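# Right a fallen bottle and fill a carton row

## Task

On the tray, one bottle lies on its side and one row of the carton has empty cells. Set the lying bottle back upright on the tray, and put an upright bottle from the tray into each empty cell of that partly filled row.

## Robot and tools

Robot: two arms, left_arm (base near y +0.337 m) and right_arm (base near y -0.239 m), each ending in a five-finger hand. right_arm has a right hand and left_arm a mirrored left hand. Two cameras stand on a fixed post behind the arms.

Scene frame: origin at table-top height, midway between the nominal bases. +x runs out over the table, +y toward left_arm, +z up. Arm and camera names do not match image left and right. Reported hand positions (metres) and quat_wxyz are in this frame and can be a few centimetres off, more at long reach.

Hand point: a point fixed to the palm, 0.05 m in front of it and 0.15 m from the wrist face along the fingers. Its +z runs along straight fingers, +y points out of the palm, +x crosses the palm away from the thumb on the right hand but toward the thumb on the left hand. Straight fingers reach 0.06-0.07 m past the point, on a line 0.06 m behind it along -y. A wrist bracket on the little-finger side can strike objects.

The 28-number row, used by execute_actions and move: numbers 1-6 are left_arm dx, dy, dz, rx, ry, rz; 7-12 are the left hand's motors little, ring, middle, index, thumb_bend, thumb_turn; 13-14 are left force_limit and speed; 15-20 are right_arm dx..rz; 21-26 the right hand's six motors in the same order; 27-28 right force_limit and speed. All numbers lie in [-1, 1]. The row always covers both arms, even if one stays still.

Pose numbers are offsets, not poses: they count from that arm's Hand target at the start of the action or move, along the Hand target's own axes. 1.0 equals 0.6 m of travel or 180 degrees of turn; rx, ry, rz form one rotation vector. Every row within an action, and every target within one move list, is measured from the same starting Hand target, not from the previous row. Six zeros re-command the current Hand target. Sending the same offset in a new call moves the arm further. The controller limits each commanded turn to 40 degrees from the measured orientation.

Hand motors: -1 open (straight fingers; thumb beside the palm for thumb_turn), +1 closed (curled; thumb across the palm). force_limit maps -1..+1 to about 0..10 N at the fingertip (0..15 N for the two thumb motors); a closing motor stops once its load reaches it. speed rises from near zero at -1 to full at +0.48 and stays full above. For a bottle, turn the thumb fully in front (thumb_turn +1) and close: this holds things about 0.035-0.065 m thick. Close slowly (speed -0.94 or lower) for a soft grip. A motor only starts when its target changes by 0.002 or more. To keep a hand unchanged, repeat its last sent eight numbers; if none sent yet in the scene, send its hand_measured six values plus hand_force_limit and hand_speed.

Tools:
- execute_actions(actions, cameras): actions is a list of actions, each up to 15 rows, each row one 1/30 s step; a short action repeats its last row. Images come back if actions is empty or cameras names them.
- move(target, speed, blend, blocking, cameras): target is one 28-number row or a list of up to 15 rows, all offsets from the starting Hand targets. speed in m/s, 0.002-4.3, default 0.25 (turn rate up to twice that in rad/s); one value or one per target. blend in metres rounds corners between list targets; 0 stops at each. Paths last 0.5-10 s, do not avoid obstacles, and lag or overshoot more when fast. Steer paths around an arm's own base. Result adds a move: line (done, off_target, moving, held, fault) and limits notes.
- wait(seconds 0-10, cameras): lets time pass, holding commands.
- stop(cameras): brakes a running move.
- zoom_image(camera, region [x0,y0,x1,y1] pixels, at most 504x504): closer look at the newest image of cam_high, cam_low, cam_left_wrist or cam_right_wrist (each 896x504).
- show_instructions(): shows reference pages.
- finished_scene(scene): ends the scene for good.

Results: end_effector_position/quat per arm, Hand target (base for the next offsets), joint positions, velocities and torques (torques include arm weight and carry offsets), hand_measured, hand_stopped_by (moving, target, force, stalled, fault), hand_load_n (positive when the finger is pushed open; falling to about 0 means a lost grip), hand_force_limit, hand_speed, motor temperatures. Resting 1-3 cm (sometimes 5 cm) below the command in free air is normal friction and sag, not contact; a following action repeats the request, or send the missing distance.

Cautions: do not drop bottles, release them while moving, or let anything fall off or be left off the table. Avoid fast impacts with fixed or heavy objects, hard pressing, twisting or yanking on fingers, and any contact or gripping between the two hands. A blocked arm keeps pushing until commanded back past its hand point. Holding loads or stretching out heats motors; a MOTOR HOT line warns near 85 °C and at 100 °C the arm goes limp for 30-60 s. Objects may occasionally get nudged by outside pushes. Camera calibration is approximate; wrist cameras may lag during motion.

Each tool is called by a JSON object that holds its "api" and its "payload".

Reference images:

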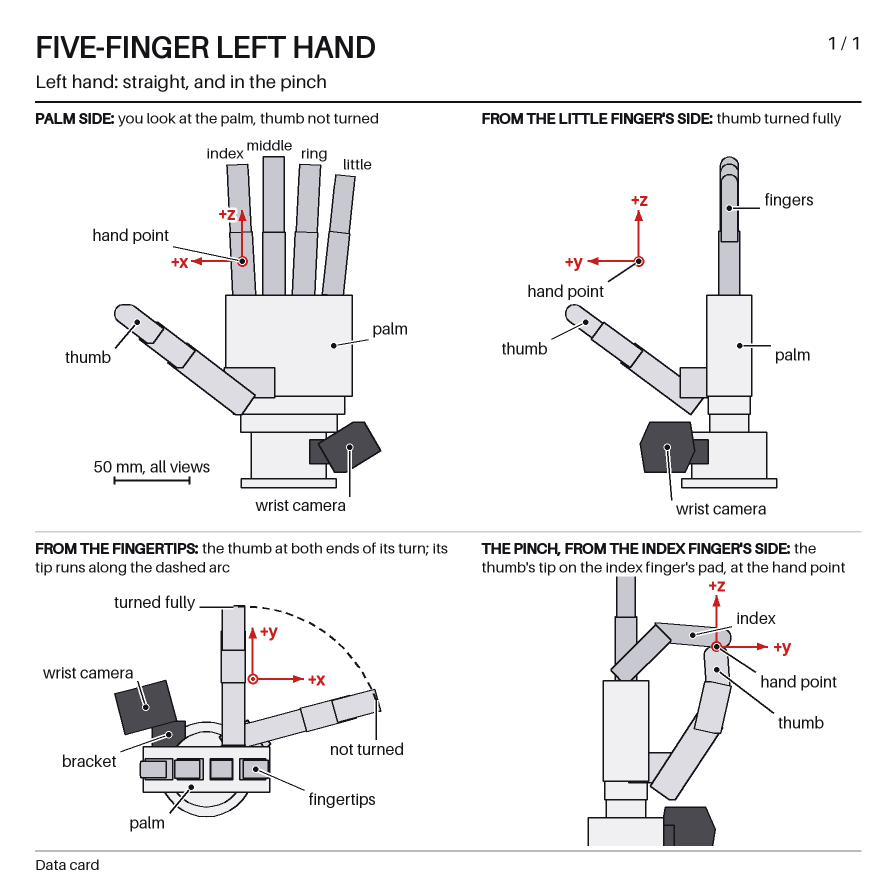

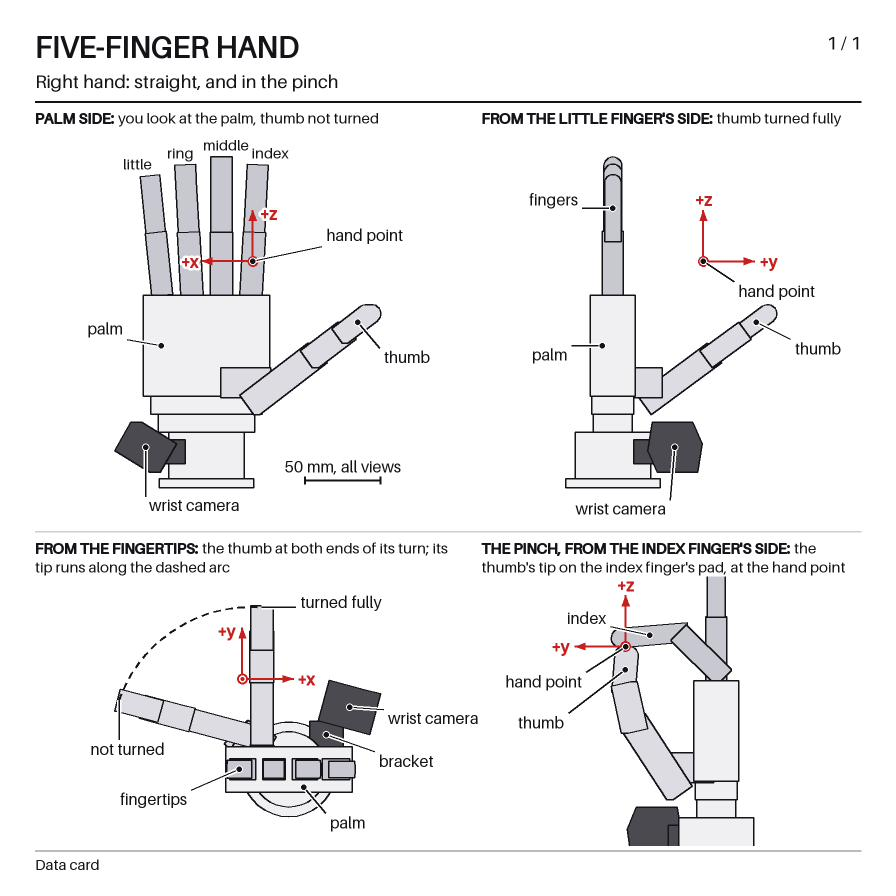

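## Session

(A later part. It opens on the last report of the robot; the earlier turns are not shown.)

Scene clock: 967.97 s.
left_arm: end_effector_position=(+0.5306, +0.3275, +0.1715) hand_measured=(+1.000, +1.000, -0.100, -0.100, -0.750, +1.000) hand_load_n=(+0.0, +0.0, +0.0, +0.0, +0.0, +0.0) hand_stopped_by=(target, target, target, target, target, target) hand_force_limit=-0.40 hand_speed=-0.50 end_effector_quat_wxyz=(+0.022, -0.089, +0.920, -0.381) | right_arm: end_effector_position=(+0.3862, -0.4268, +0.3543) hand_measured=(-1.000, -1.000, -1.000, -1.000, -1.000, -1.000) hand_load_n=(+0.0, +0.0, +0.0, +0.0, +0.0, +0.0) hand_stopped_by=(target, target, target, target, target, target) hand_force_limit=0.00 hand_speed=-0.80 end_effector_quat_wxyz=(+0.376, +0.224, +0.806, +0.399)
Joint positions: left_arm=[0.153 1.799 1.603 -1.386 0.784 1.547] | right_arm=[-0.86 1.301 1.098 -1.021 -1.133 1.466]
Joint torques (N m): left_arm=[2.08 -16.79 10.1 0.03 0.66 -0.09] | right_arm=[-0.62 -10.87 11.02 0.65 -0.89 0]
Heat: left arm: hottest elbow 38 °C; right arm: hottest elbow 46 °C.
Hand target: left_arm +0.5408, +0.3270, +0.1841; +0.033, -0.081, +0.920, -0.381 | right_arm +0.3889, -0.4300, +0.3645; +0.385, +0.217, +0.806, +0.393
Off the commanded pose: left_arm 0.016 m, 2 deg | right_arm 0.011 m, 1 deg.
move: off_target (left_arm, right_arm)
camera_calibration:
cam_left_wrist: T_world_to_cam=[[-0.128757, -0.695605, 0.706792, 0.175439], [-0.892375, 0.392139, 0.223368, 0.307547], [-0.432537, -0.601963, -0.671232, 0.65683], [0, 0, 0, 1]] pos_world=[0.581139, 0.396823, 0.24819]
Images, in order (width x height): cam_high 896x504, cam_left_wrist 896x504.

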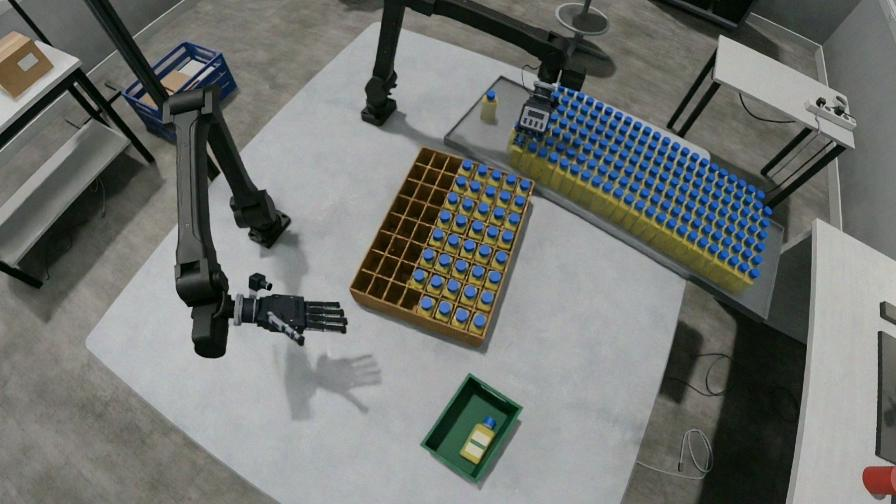

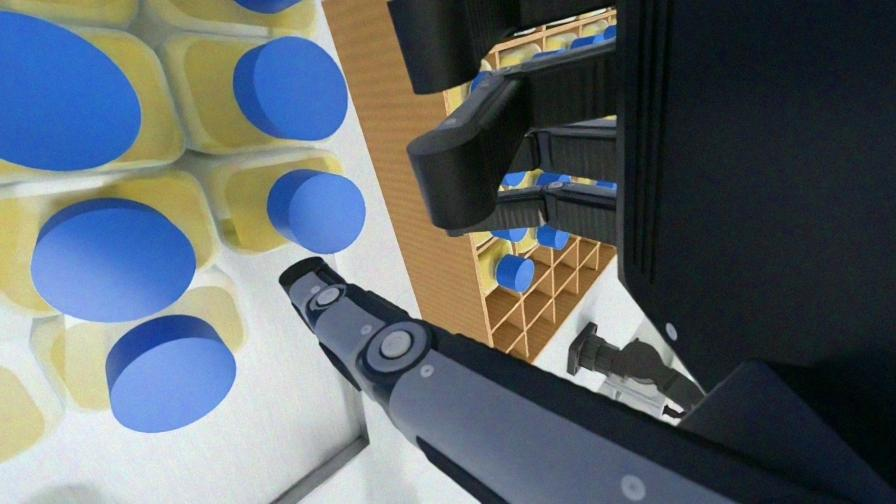

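{"api": "move", "payload": {"target": [-0.005,0.0703,0.057,0,0,0,1,1,-0.1,-0.1,-0.72,1,-0.4,-0.5,0,0,0,0,0,0,-1,-1,-1,-1,-1,-1,0,-0.8], "cameras": ["cam_left_wrist", "cam_high"], "speed": 0.08}}

{"api": "zoom_image", "payload": {"camera": "cam_high", "region": [490, 110, 550, 170]}}

Scene clock: 970.87 s.
left_arm: end_effector_position=(+0.5391, +0.3290, +0.1428) hand_measured=(+1.000, +1.000, -0.100, -0.100, -0.720, +1.000) hand_load_n=(+0.0, +0.5, +0.0, +0.0, +0.0, +0.0) hand_stopped_by=(target, target, target, target, target, target) hand_force_limit=-0.40 hand_speed=-0.50 end_effector_quat_wxyz=(+0.035, -0.083, +0.920, -0.380) | right_arm: end_effector_position=(+0.3862, -0.4268, +0.3543) hand_measured=(-1.000, -1.000, -1.000, -1.000, -1.000, -1.000) hand_load_n=(+0.0, +0.0, +0.0, +0.0, +0.0, +0.0) hand_stopped_by=(target, target, target, target, target, target) hand_force_limit=0.00 hand_speed=-0.80 end_effector_quat_wxyz=(+0.376, +0.224, +0.806, +0.399)
Joint positions: left_arm=[0.153 1.82 1.558 -1.292 0.784 1.549] | right_arm=[-0.86 1.301 1.098 -1.021 -1.133 1.466]
Joint torques (N m): left_arm=[2.43 -15.15 6.97 0.94 0.62 0] | right_arm=[-0.73 -10.87 10.97 0.68 -0.9 0]
Heat: left arm: hottest elbow 38 °C; right arm: hottest elbow 46 °C.
Hand target: left_arm +0.5428, +0.3331, +0.1301; +0.033, -0.081, +0.921, -0.381 | right_arm +0.3889, -0.4300, +0.3645; +0.385, +0.217, +0.806, +0.393
Off the commanded pose: left_arm 0.014 m, 0 deg | right_arm 0.011 m, 1 deg.
move: off_target (left_arm, right_arm)
camera_calibration:
cam_left_wrist: T_world_to_cam=[[-0.149466, -0.698698, 0.699629, 0.211015], [-0.897785, 0.392378, 0.200056, 0.327199], [-0.414297, -0.598215, -0.685928, 0.633163], [0, 0, 0, 1]] pos_world=[0.587612, 0.397818, 0.221214]
Images, in order (width x height): cam_high 896x504, cam_left_wrist 896x504.

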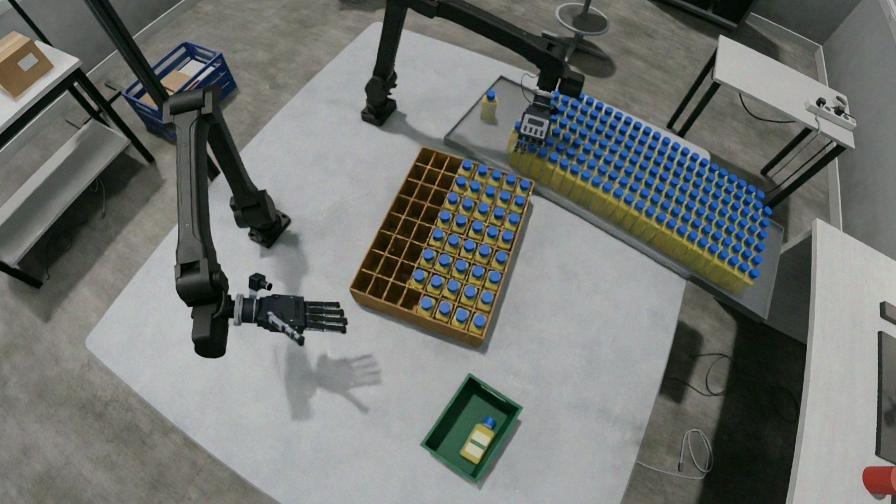

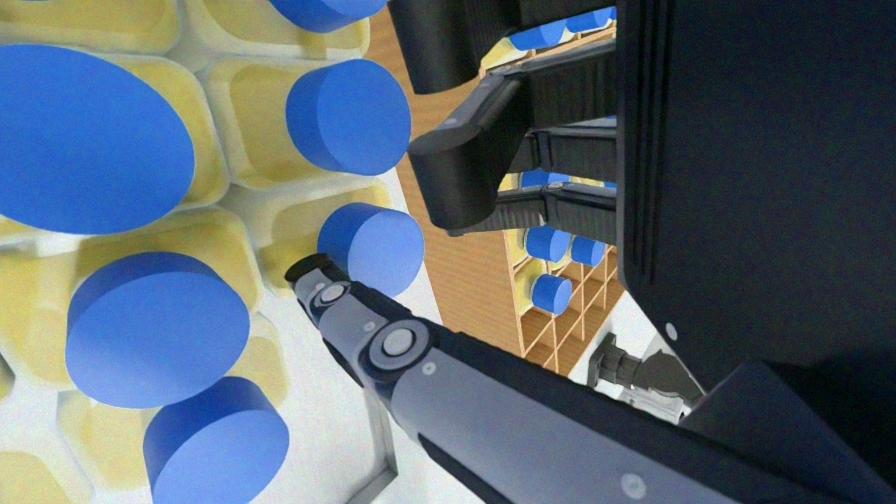

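Scaled by 8.400 from the camera's 896x504 image, which has a finer 1280x720 frame.

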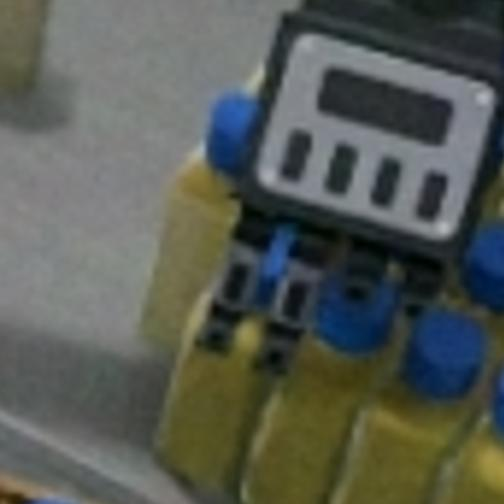

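{"api": "execute_actions", "payload": {"actions": [[[0,0,0,0,0,0,1,1,0.5,0.5,-0.72,1,-0.4,-0.9,0,0,0,0,0,0,-1,-1,-1,-1,-1,-1,0,-0.8]]], "cameras": ["cam_left_wrist", "cam_high"]}}

{"api": "zoom_image", "payload": {"camera": "cam_high", "region": [490, 110, 550, 170]}}

Scene clock: 973.97 s.
left_arm: end_effector_position=(+0.5392, +0.3290, +0.1428) hand_measured=(+1.000, +1.000, +0.214, +0.270, -0.722, +1.000) hand_load_n=(+0.0, +0.0, +1.5, +5.0, +4.5, +0.0) hand_stopped_by=(target, target, force, force, target, target) hand_force_limit=-0.40 hand_speed=-0.90 end_effector_quat_wxyz=(+0.035, -0.083, +0.920, -0.380) | right_arm: end_effector_position=(+0.3862, -0.4268, +0.3543) hand_measured=(-1.000, -1.000, -1.000, -1.000, -1.000, -1.000) hand_load_n=(+0.0, +0.0, +0.0, +0.0, +0.0, +0.0) hand_stopped_by=(target, target, target, target, target, target) hand_force_limit=0.00 hand_speed=-0.80 end_effector_quat_wxyz=(+0.376, +0.224, +0.806, +0.399)
Joint positions: left_arm=[0.153 1.82 1.558 -1.292 0.784 1.549] | right_arm=[-0.86 1.301 1.098 -1.021 -1.133 1.466]
Joint torques (N m): left_arm=[2.2 -15.5 6.72 0.9 0.61 0.03] | right_arm=[-0.67 -10.81 11.07 0.64 -0.91 -0.01]
Heat: left arm: hottest elbow 38 °C; right arm: hottest elbow 46 °C.
Hand target: left_arm +0.5428, +0.3331, +0.1301; +0.033, -0.081, +0.921, -0.381 | right_arm +0.3889, -0.4300, +0.3645; +0.385, +0.217, +0.806, +0.393
Off the commanded pose: left_arm 0.014 m, 0 deg | right_arm 0.011 m, 1 deg.
camera_calibration:
cam_left_wrist: T_world_to_cam=[[-0.149818, -0.698705, 0.699547, 0.211243], [-0.897717, 0.392619, 0.199887, 0.327101], [-0.414317, -0.598048, -0.686061, 0.633138], [0, 0, 0, 1]] pos_world=[0.587612, 0.397817, 0.221214]
Images, in order (width x height): cam_high 896x504, cam_left_wrist 896x504.

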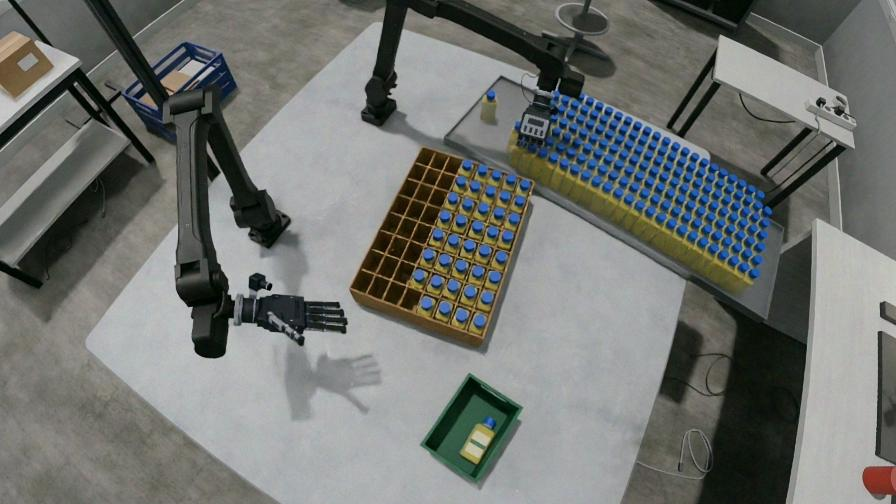

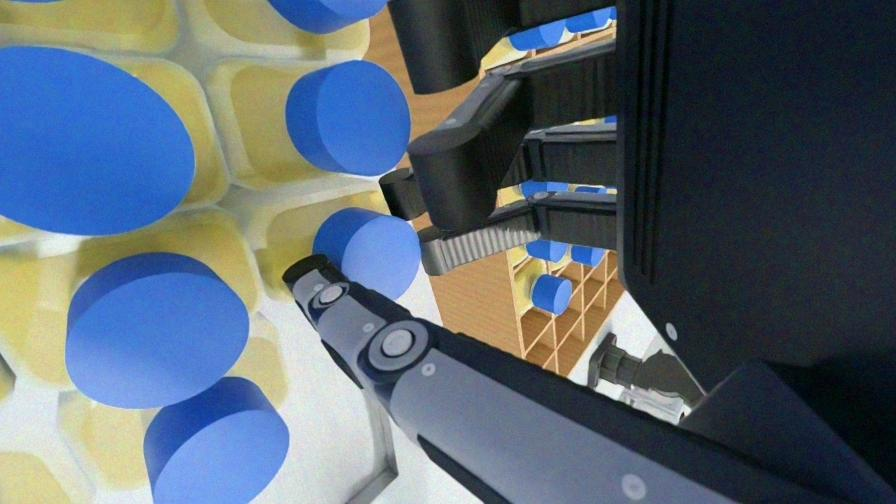

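Scaled by 8.400 from the camera's 896x504 image, which has a finer 1280x720 frame.

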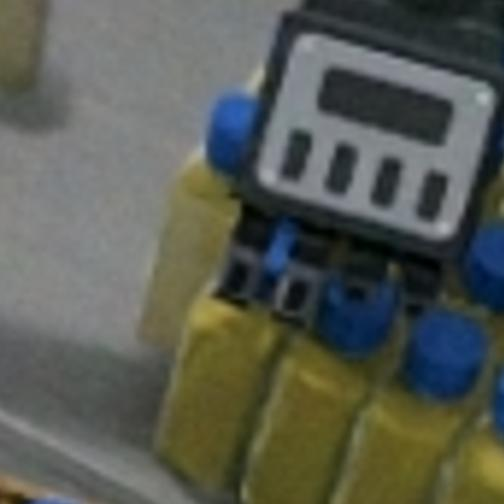

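{"api": "execute_actions", "payload": {"actions": [[[0,0,0,0,0,0,1,1,0.45,0.45,-0.72,1,0,-0.92,0,0,0,0,0,0,-1,-1,-1,-1,-1,-1,0,-0.8]]]}}

{"api": "move", "payload": {"target": [0,-0.1414,-0.1414,0,0,0,1,1,0.45,0.45,-0.72,1,0,-0.92,0,0,0,0,0,0,-1,-1,-1,-1,-1,-1,0,-0.8], "cameras": ["cam_left_wrist", "cam_high"], "speed": 0.1}}

{"api": "zoom_image", "payload": {"camera": "cam_high", "region": [470, 70, 570, 170]}}

Scene clock: 976.90 s.
left_arm: end_effector_position=(+0.5392, +0.3290, +0.1428) hand_measured=(+1.000, +1.000, +0.234, +0.276, -0.722, +1.000) hand_load_n=(+0.0, +0.0, +5.5, +4.0, +7.0, +1.0) hand_stopped_by=(target, target, force, force, target, target) hand_force_limit=0.00 hand_speed=-0.92 end_effector_quat_wxyz=(+0.035, -0.083, +0.920, -0.380) | right_arm: end_effector_position=(+0.3862, -0.4268, +0.3543) hand_measured=(-1.000, -1.000, -1.000, -1.000, -1.000, -1.000) hand_load_n=(+0.5, +0.0, +0.0, +0.0, +0.0, +0.0) hand_stopped_by=(target, target, target, target, target, target) hand_force_limit=0.00 hand_speed=-0.80 end_effector_quat_wxyz=(+0.376, +0.224, +0.806, +0.399)
Joint positions: left_arm=[0.153 1.82 1.558 -1.292 0.784 1.55] | right_arm=[-0.86 1.301 1.098 -1.021 -1.133 1.466]
Joint torques (N m): left_arm=[2.61 -15.68 6.91 0.76 0.62 0.07] | right_arm=[-0.97 -10.93 10.99 0.66 -0.9 0]
Heat: left arm: hottest elbow 38 °C; right arm: hottest elbow 46 °C.
Hand target: left_arm +0.5428, +0.3331, +0.1301; +0.033, -0.081, +0.921, -0.381 | right_arm +0.3889, -0.4300, +0.3645; +0.385, +0.217, +0.806, +0.393
Off the commanded pose: left_arm 0.014 m, 0 deg | right_arm 0.011 m, 1 deg.

Scene clock: 978.57 s.
left_arm: end_effector_position=(+0.5338, +0.3283, +0.2214) hand_measured=(+1.000, +1.000, +0.234, +0.276, -0.722, +1.000) hand_load_n=(+0.0, +0.0, +4.0, +2.5, +7.0, +1.0) hand_stopped_by=(target, target, force, force, target, target) hand_force_limit=0.00 hand_speed=-0.92 end_effector_quat_wxyz=(+0.003, -0.095, +0.919, -0.382) | right_arm: end_effector_position=(+0.3862, -0.4268, +0.3543) hand_measured=(-1.000, -1.000, -1.000, -1.000, -1.000, -1.000) hand_load_n=(+0.0, +0.0, +0.0, +0.0, +0.0, +0.0) hand_stopped_by=(target, target, target, target, target, target) hand_force_limit=0.00 hand_speed=-0.80 end_effector_quat_wxyz=(+0.376, +0.224, +0.806, +0.399)
Joint positions: left_arm=[0.153 1.82 1.76 -1.565 0.783 1.552] | right_arm=[-0.86 1.301 1.098 -1.021 -1.133 1.466]
Joint torques (N m): left_arm=[3.02 -20.48 10.74 -0.23 0.54 0.01] | right_arm=[-0.62 -10.93 11.02 0.64 -0.91 -0.01]
Heat: left arm: hottest elbow 38 °C; right arm: hottest elbow 46 °C.
Hand target: left_arm +0.5427, +0.3330, +0.2502; +0.033, -0.081, +0.921, -0.381 | right_arm +0.3889, -0.4300, +0.3645; +0.385, +0.217, +0.806, +0.393
Off the commanded pose: left_arm 0.030 m, 4 deg | right_arm 0.011 m, 1 deg.
move: off_target (left_arm, right_arm)
camera_calibration:
cam_left_wrist: T_world_to_cam=[[-0.103431, -0.690713, 0.715694, 0.123959], [-0.881599, 0.396824, 0.255566, 0.284583], [-0.460527, -0.604521, -0.649976, 0.70326], [0, 0, 0, 1]] pos_world=[0.58758, 0.397827, 0.295656]
Images, in order (width x height): cam_high 896x504, cam_left_wrist 896x504.

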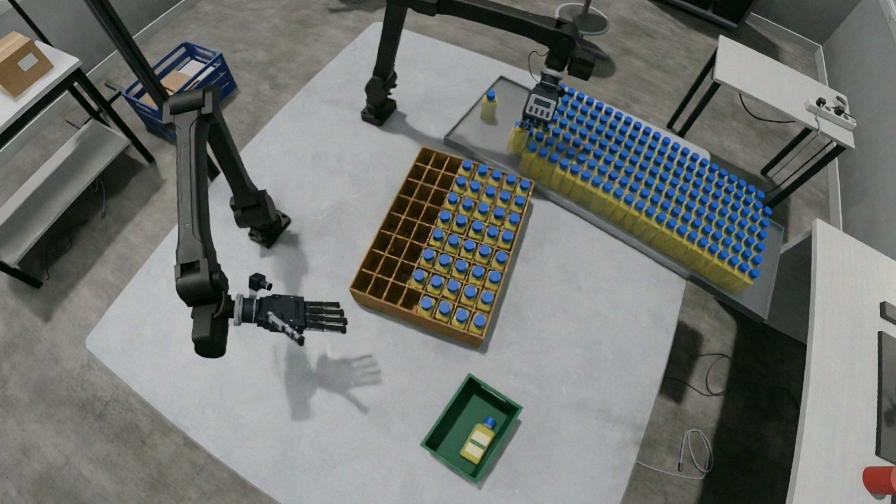

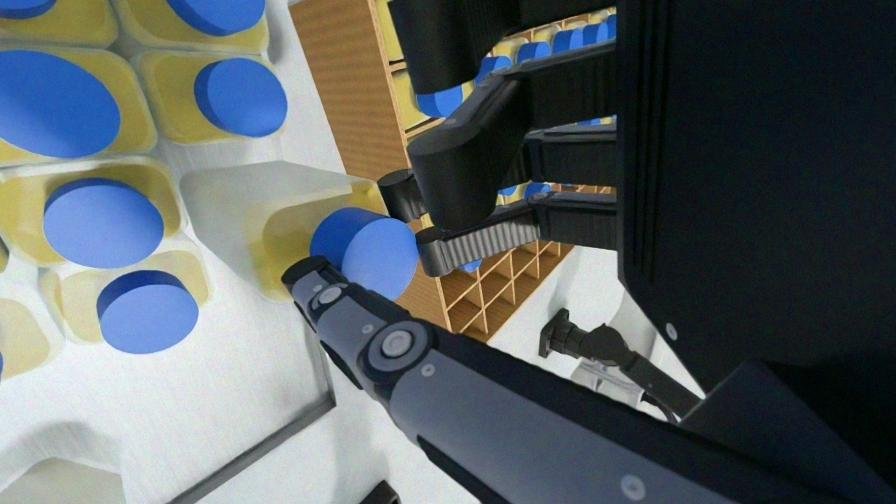

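Scaled by 5.040 from the camera's 896x504 image, which has a finer 1280x720 frame.

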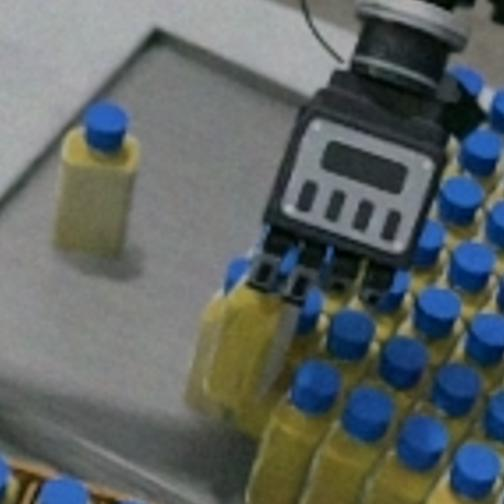

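{"api": "move", "payload": {"target": [[0.0155,-0.0965,-0.0215,0,0,0,1,1,0.45,0.45,-0.72,1,0,-0.92,0,0,0,0,0,0,-1,-1,-1,-1,-1,-1,0,-0.8],[0.0652,-0.2457,0.1043,0,-0.02,-0.02,1,1,0.45,0.45,-0.72,1,0,-0.92,0,0,0,0,0,0,-1,-1,-1,-1,-1,-1,0,-0.8],[0.2015,-0.6237,0.4823,0,-0.0601,-0.0601,1,1,0.45,0.45,-0.72,1,0,-0.92,0,0,0,0,0,0,-1,-1,-1,-1,-1,-1,0,-0.8],[0.234,-0.7267,0.6797,0,-0.0601,-0.0601,1,1,0.45,0.45,-0.72,1,0,-0.92,0,0,0,0,0,0,-1,-1,-1,-1,-1,-1,0,-0.8]], "cameras": ["all"], "speed": [0.15, 0.2, 0.2, 0.12], "blend": [0.02, 0.04, 0.03, 0]}}

{"api": "zoom_image", "payload": {"camera": "cam_left_wrist", "region": [100, 60, 448, 330]}}

{"api": "zoom_image", "payload": {"camera": "cam_high", "region": [380, 230, 480, 330]}}

{"api": "zoom_image", "payload": {"camera": "cam_low", "region": [400, 100, 530, 230]}}

Scene clock: 994.97 s.
left_arm: end_effector_position=(+0.5044, -0.2689, +0.2516) hand_measured=(+1.000, +1.000, +0.234, +0.278, -0.722, +1.000) hand_load_n=(+0.0, +0.0, +4.0, +0.5, +5.0, +1.5) hand_stopped_by=(target, target, force, force, target, target) hand_force_limit=0.00 hand_speed=-0.92 end_effector_quat_wxyz=(+0.078, -0.200, +0.908, -0.359) | right_arm: end_effector_position=(+0.3862, -0.4268, +0.3543) hand_measured=(-1.000, -1.000, -1.000, -1.000, -1.000, -1.000) hand_load_n=(+0.0, +0.5, +0.0, +0.0, +0.0, +0.0) hand_stopped_by=(target, target, target, target, target, target) hand_force_limit=0.00 hand_speed=-0.80 end_effector_quat_wxyz=(+0.376, +0.224, +0.806, +0.399)
Joint positions: left_arm=[-0.823 2.131 2.287 -1.001 0.223 0.243] | right_arm=[-0.86 1.301 1.098 -1.021 -1.133 1.466]
Joint torques (N m): left_arm=[1.85 -22.77 12.66 1.33 0.03 -0.26] | right_arm=[-0.79 -10.99 11.04 0.68 -0.9 0]
Heat: left arm: hottest elbow 39 °C; right arm: hottest elbow 46 °C.
Hand target: left_arm +0.5087, -0.2792, +0.2694; +0.084, -0.203, +0.902, -0.373 | right_arm +0.3889, -0.4300, +0.3645; +0.385, +0.217, +0.806, +0.393
Off the commanded pose: left_arm 0.021 m, 2 deg | right_arm 0.011 m, 1 deg.
move: off_target (left_arm, right_arm)
camera_calibration:
cam_left_wrist: T_world_to_cam=[[0.0391729, -0.732513, 0.679625, -0.387321], [-0.964246, 0.150691, 0.217996, 0.47276], [-0.262098, -0.663865, -0.700419, 0.244933], [0, 0, 0, 1]] pos_world=[0.535225, -0.192355, 0.331729]

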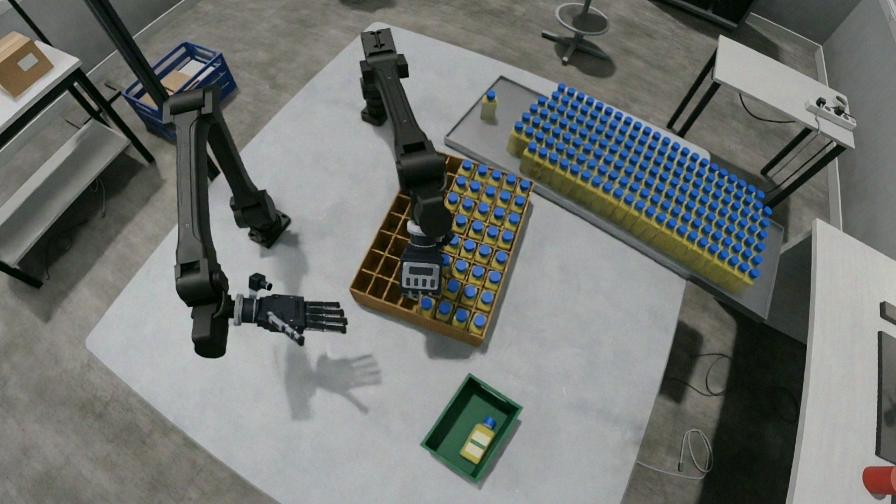

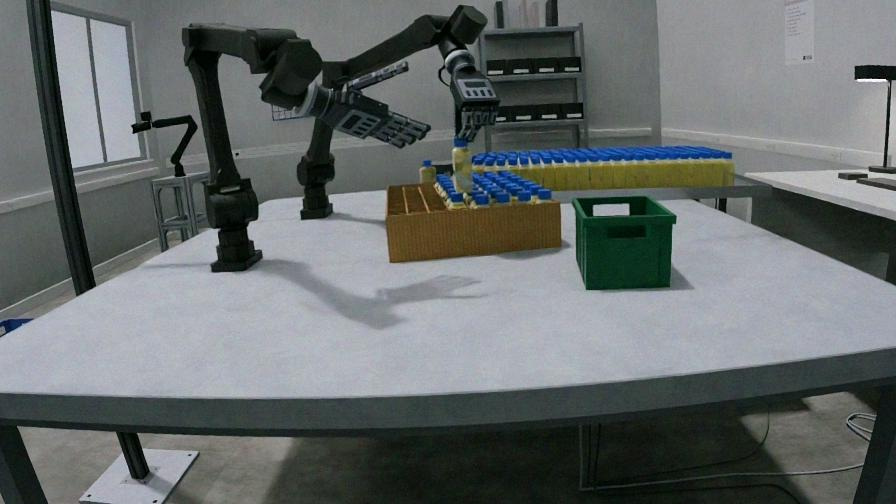

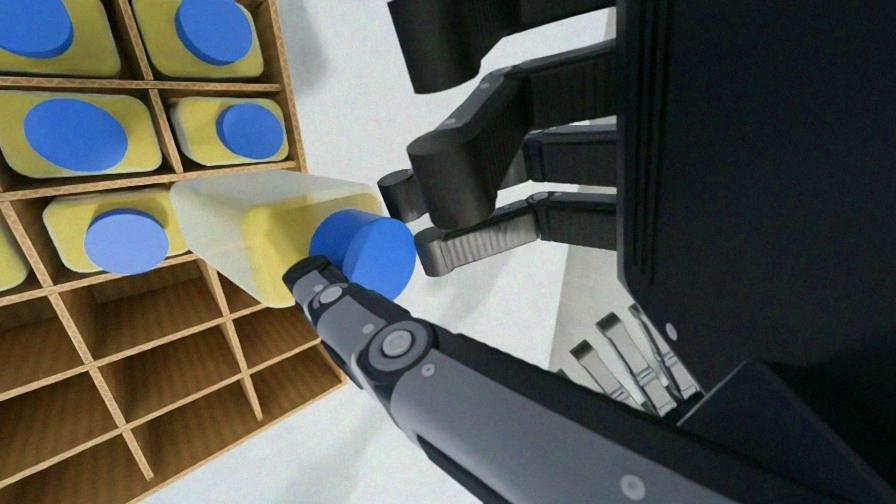

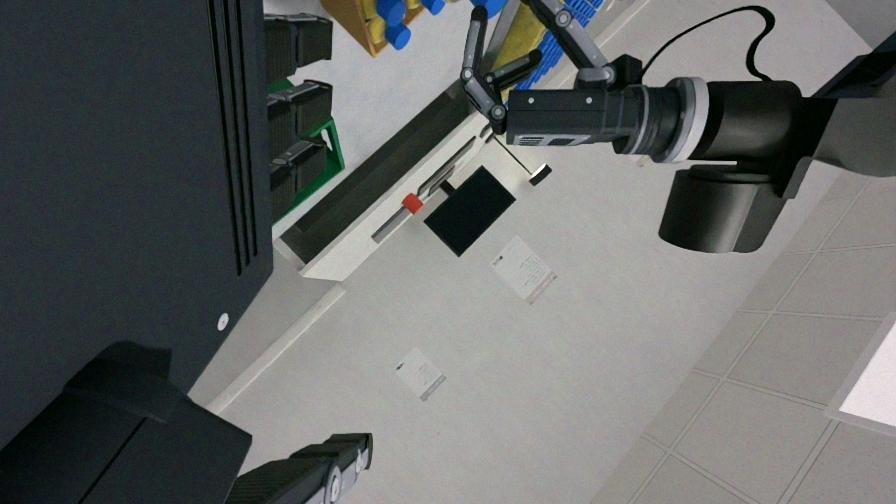

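Scaled by 1.448 from the camera's 896x504 image, which has a finer 1280x720 frame.

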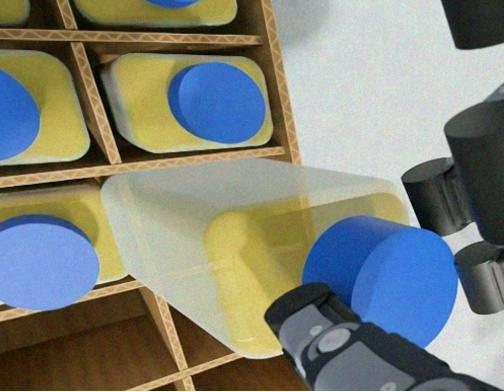

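Scaled by 5.040 from the camera's 896x504 image, which has a finer 1280x720 frame.

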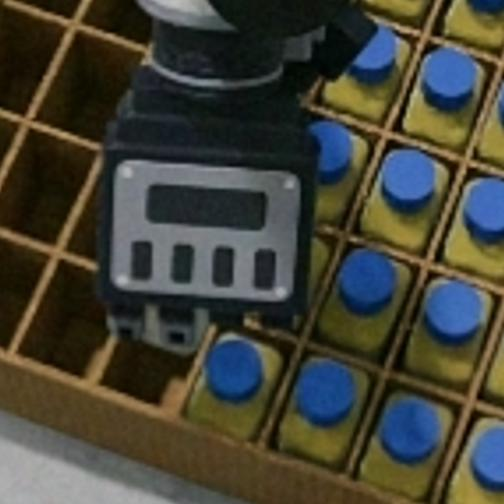

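Scaled by 3.877 from the camera's 896x504 image, which has a finer 1280x720 frame.

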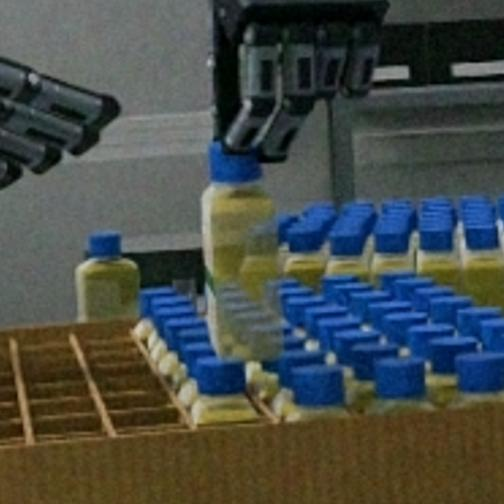

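{"api": "move", "payload": {"target": [0.0043,0.0507,0.0437,0.0293,0.0247,-0.0247,1,1,0.45,0.45,-0.72,1,0,-0.92,0,0,0,0,0,0,-1,-1,-1,-1,-1,-1,0,-0.8], "cameras": ["all"], "speed": 0.06}}

{"api": "zoom_image", "payload": {"camera": "cam_left_wrist", "region": [100, 60, 448, 330]}}

{"api": "zoom_image", "payload": {"camera": "cam_high", "region": [380, 250, 440, 310]}}

{"api": "zoom_image", "payload": {"camera": "cam_low", "region": [400, 100, 530, 230]}}

Scene clock: 1012.83 s.
left_arm: end_effector_position=(+0.4970, -0.2789, +0.1888) hand_measured=(+1.000, +1.000, +0.234, +0.278, -0.722, +1.000) hand_load_n=(+0.0, +0.0, +4.0, +0.0, +4.5, +1.5) hand_stopped_by=(target, target, force, force, target, target) hand_force_limit=0.00 hand_speed=-0.92 end_effector_quat_wxyz=(+0.031, -0.215, +0.893, -0.395) | right_arm: end_effector_position=(+0.3862, -0.4268, +0.3543) hand_measured=(-1.000, -1.000, -1.000, -1.000, -1.000, -1.000) hand_load_n=(+0.0, +0.0, +0.0, +0.0, +0.0, +0.0) hand_stopped_by=(target, target, target, target, target, target) hand_force_limit=0.00 hand_speed=-0.80 end_effector_quat_wxyz=(+0.376, +0.224, +0.806, +0.399)
Joint positions: left_arm=[-0.808 2.11 2.057 -0.758 0.329 0.169] | right_arm=[-0.86 1.301 1.098 -1.021 -1.133 1.466]
Joint torques (N m): left_arm=[2.84 -28.16 8.55 2.51 0.43 -0.32] | right_arm=[-0.91 -10.87 11.02 0.68 -0.9 0]
Heat: left arm: hottest shoulder 39 °C; right arm: hottest elbow 46 °C.
Hand target: left_arm +0.5051, -0.2776, +0.2294; +0.044, -0.219, +0.878, -0.424 | right_arm +0.3889, -0.4300, +0.3645; +0.385, +0.217, +0.806, +0.393
Off the commanded pose: left_arm 0.041 m, 4 deg | right_arm 0.011 m, 1 deg.
move: off_target (left_arm, right_arm)
camera_calibration:
cam_left_wrist: T_world_to_cam=[[0.0935153, -0.663693, 0.742137, -0.371187], [-0.943244, 0.179517, 0.279399, 0.466851], [-0.318661, -0.726144, -0.609237, 0.18591], [0, 0, 0, 1]] pos_world=[0.534308, -0.195164, 0.258297]

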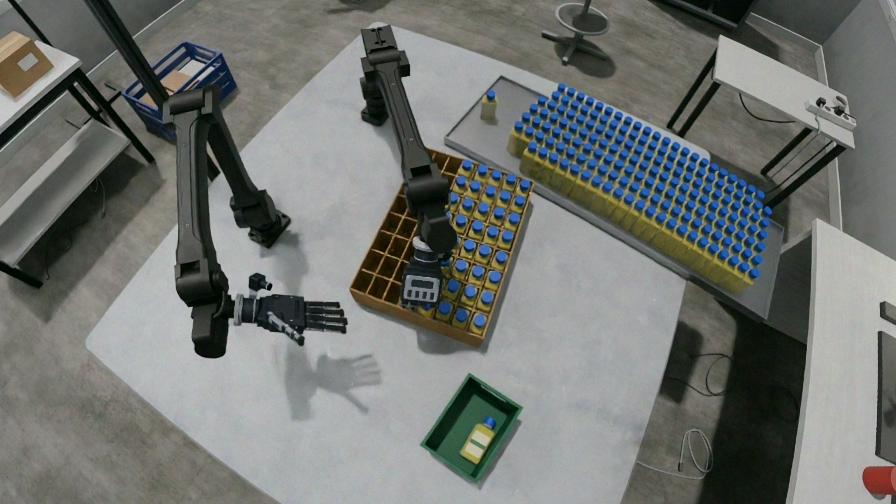

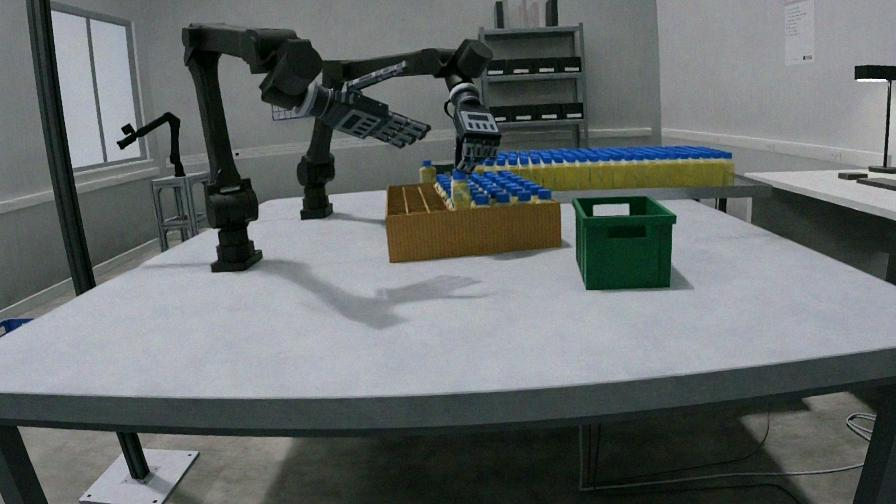

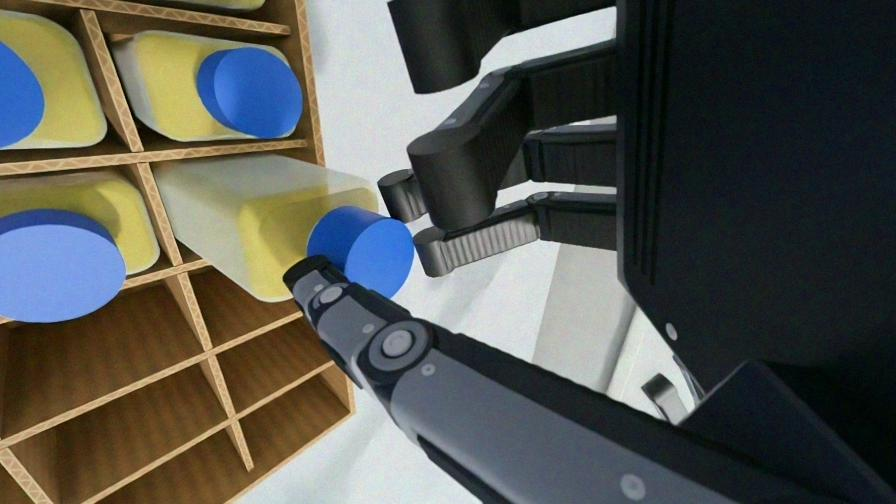

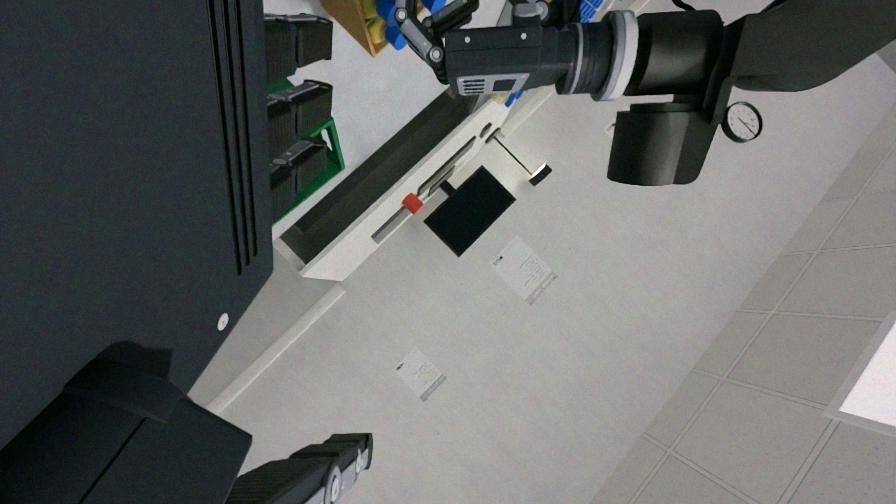

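Scaled by 1.448 from the camera's 896x504 image, which has a finer 1280x720 frame.

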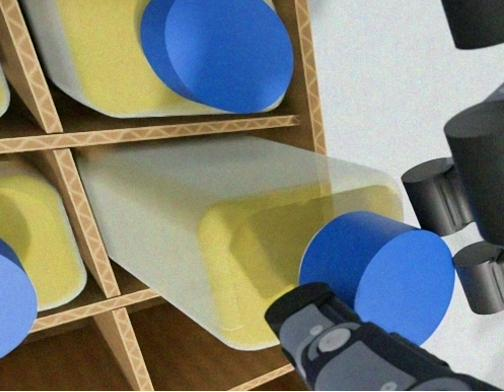

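Scaled by 8.400 from the camera's 896x504 image, which has a finer 1280x720 frame.

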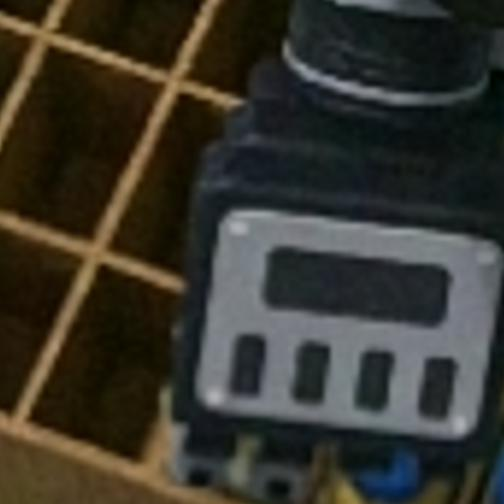

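Scaled by 3.877 from the camera's 896x504 image, which has a finer 1280x720 frame.

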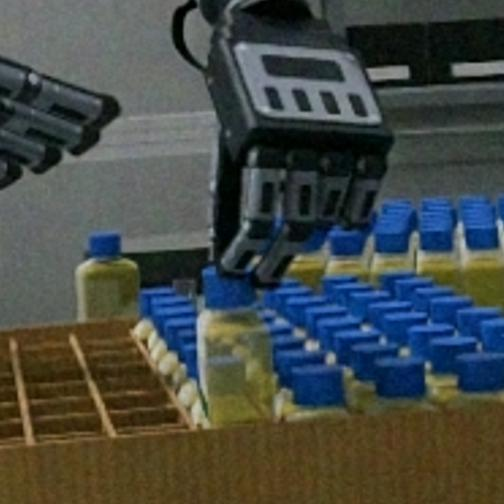

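{"api": "move", "payload": {"target": [-0.0083,0.0361,0.0192,0,0,0,1,1,0.45,0.45,-0.72,1,0,-0.92,0,0,0,0,0,0,-1,-1,-1,-1,-1,-1,0,-0.8], "cameras": ["cam_left_wrist", "cam_low"], "speed": 0.05}}

{"api": "zoom_image", "payload": {"camera": "cam_left_wrist", "region": [100, 60, 448, 330]}}

{"api": "zoom_image", "payload": {"camera": "cam_low", "region": [400, 100, 530, 230]}}

Scene clock: 1023.87 s.
left_arm: end_effector_position=(+0.4951, -0.2733, +0.1638) hand_measured=(+1.000, +1.000, +0.234, +0.278, -0.722, +1.000) hand_load_n=(+0.0, +0.0, +4.0, +0.5, +3.5, +1.0) hand_stopped_by=(target, target, force, force, target, target) hand_force_limit=0.00 hand_speed=-0.92 end_effector_quat_wxyz=(+0.030, -0.217, +0.892, -0.395) | right_arm: end_effector_position=(+0.3862, -0.4268, +0.3543) hand_measured=(-1.000, -1.000, -1.000, -1.000, -1.000, -1.000) hand_load_n=(+0.0, +0.0, +0.0, +0.0, +0.0, +0.0) hand_stopped_by=(target, target, target, target, target, target) hand_force_limit=0.00 hand_speed=-0.80 end_effector_quat_wxyz=(+0.376, +0.224, +0.806, +0.399)
Joint positions: left_arm=[-0.804 2.101 1.977 -0.69 0.333 0.169] | right_arm=[-0.86 1.301 1.098 -1.021 -1.133 1.466]
Joint torques (N m): left_arm=[3.31 -28.28 8.42 2.52 0.44 -0.3] | right_arm=[-0.73 -10.75 10.96 0.66 -0.91 0]
Motor temperatures (°C): left_arm=[29 40 39 30 29 29] | right_arm=[31 31 46 27 30 28]
Heat: left arm: hottest shoulder 40 °C; right arm: hottest elbow 46 °C.
Hand target: left_arm +0.5053, -0.2719, +0.2048; +0.044, -0.219, +0.878, -0.424 | right_arm +0.3889, -0.4300, +0.3645; +0.385, +0.217, +0.806, +0.393
Off the commanded pose: left_arm 0.042 m, 4 deg | right_arm 0.011 m, 1 deg.
move: off_target (left_arm, right_arm)
camera_calibration:
cam_left_wrist: T_world_to_cam=[[0.097214, -0.663312, 0.742002, -0.350547], [-0.942519, 0.178124, 0.282718, 0.469832], [-0.319698, -0.726835, -0.607868, 0.174245], [0, 0, 0, 1]] pos_world=[0.53261, -0.189563, 0.233194]
Images, in order (width x height): cam_low 896x504, cam_left_wrist 896x504.

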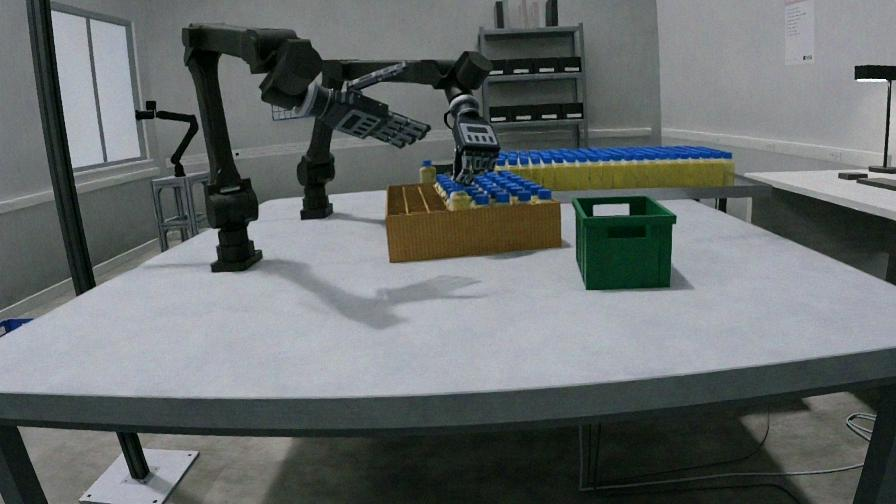

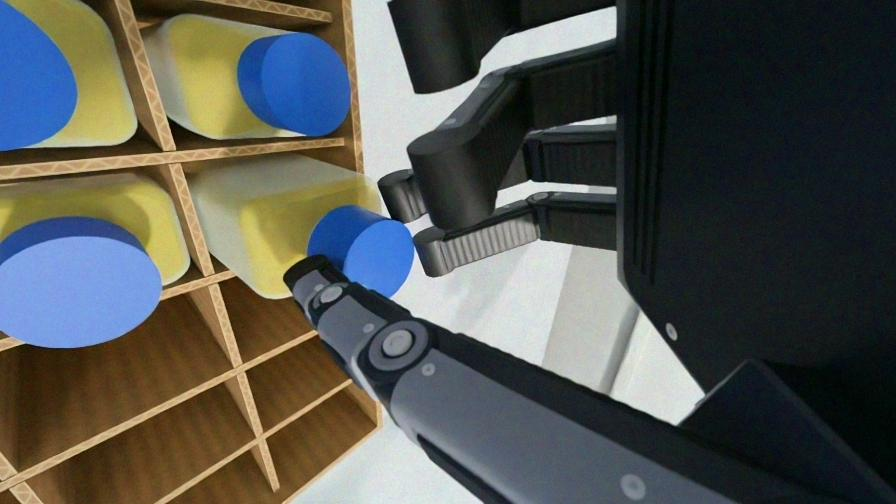

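Scaled by 1.448 from the camera's 896x504 image, which has a finer 1280x720 frame.

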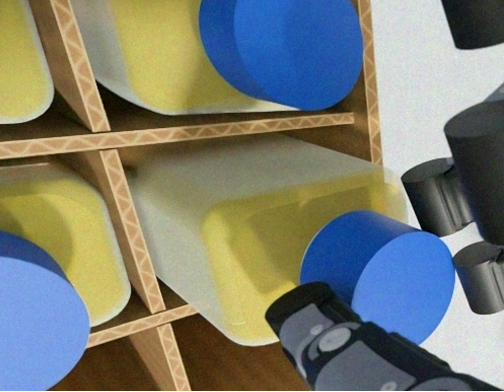

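Scaled by 3.877 from the camera's 896x504 image, which has a finer 1280x720 frame.

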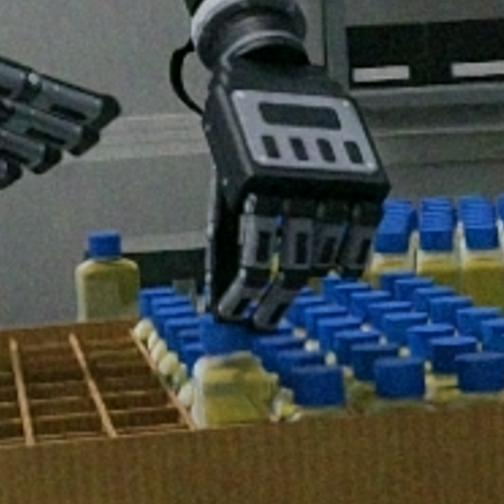

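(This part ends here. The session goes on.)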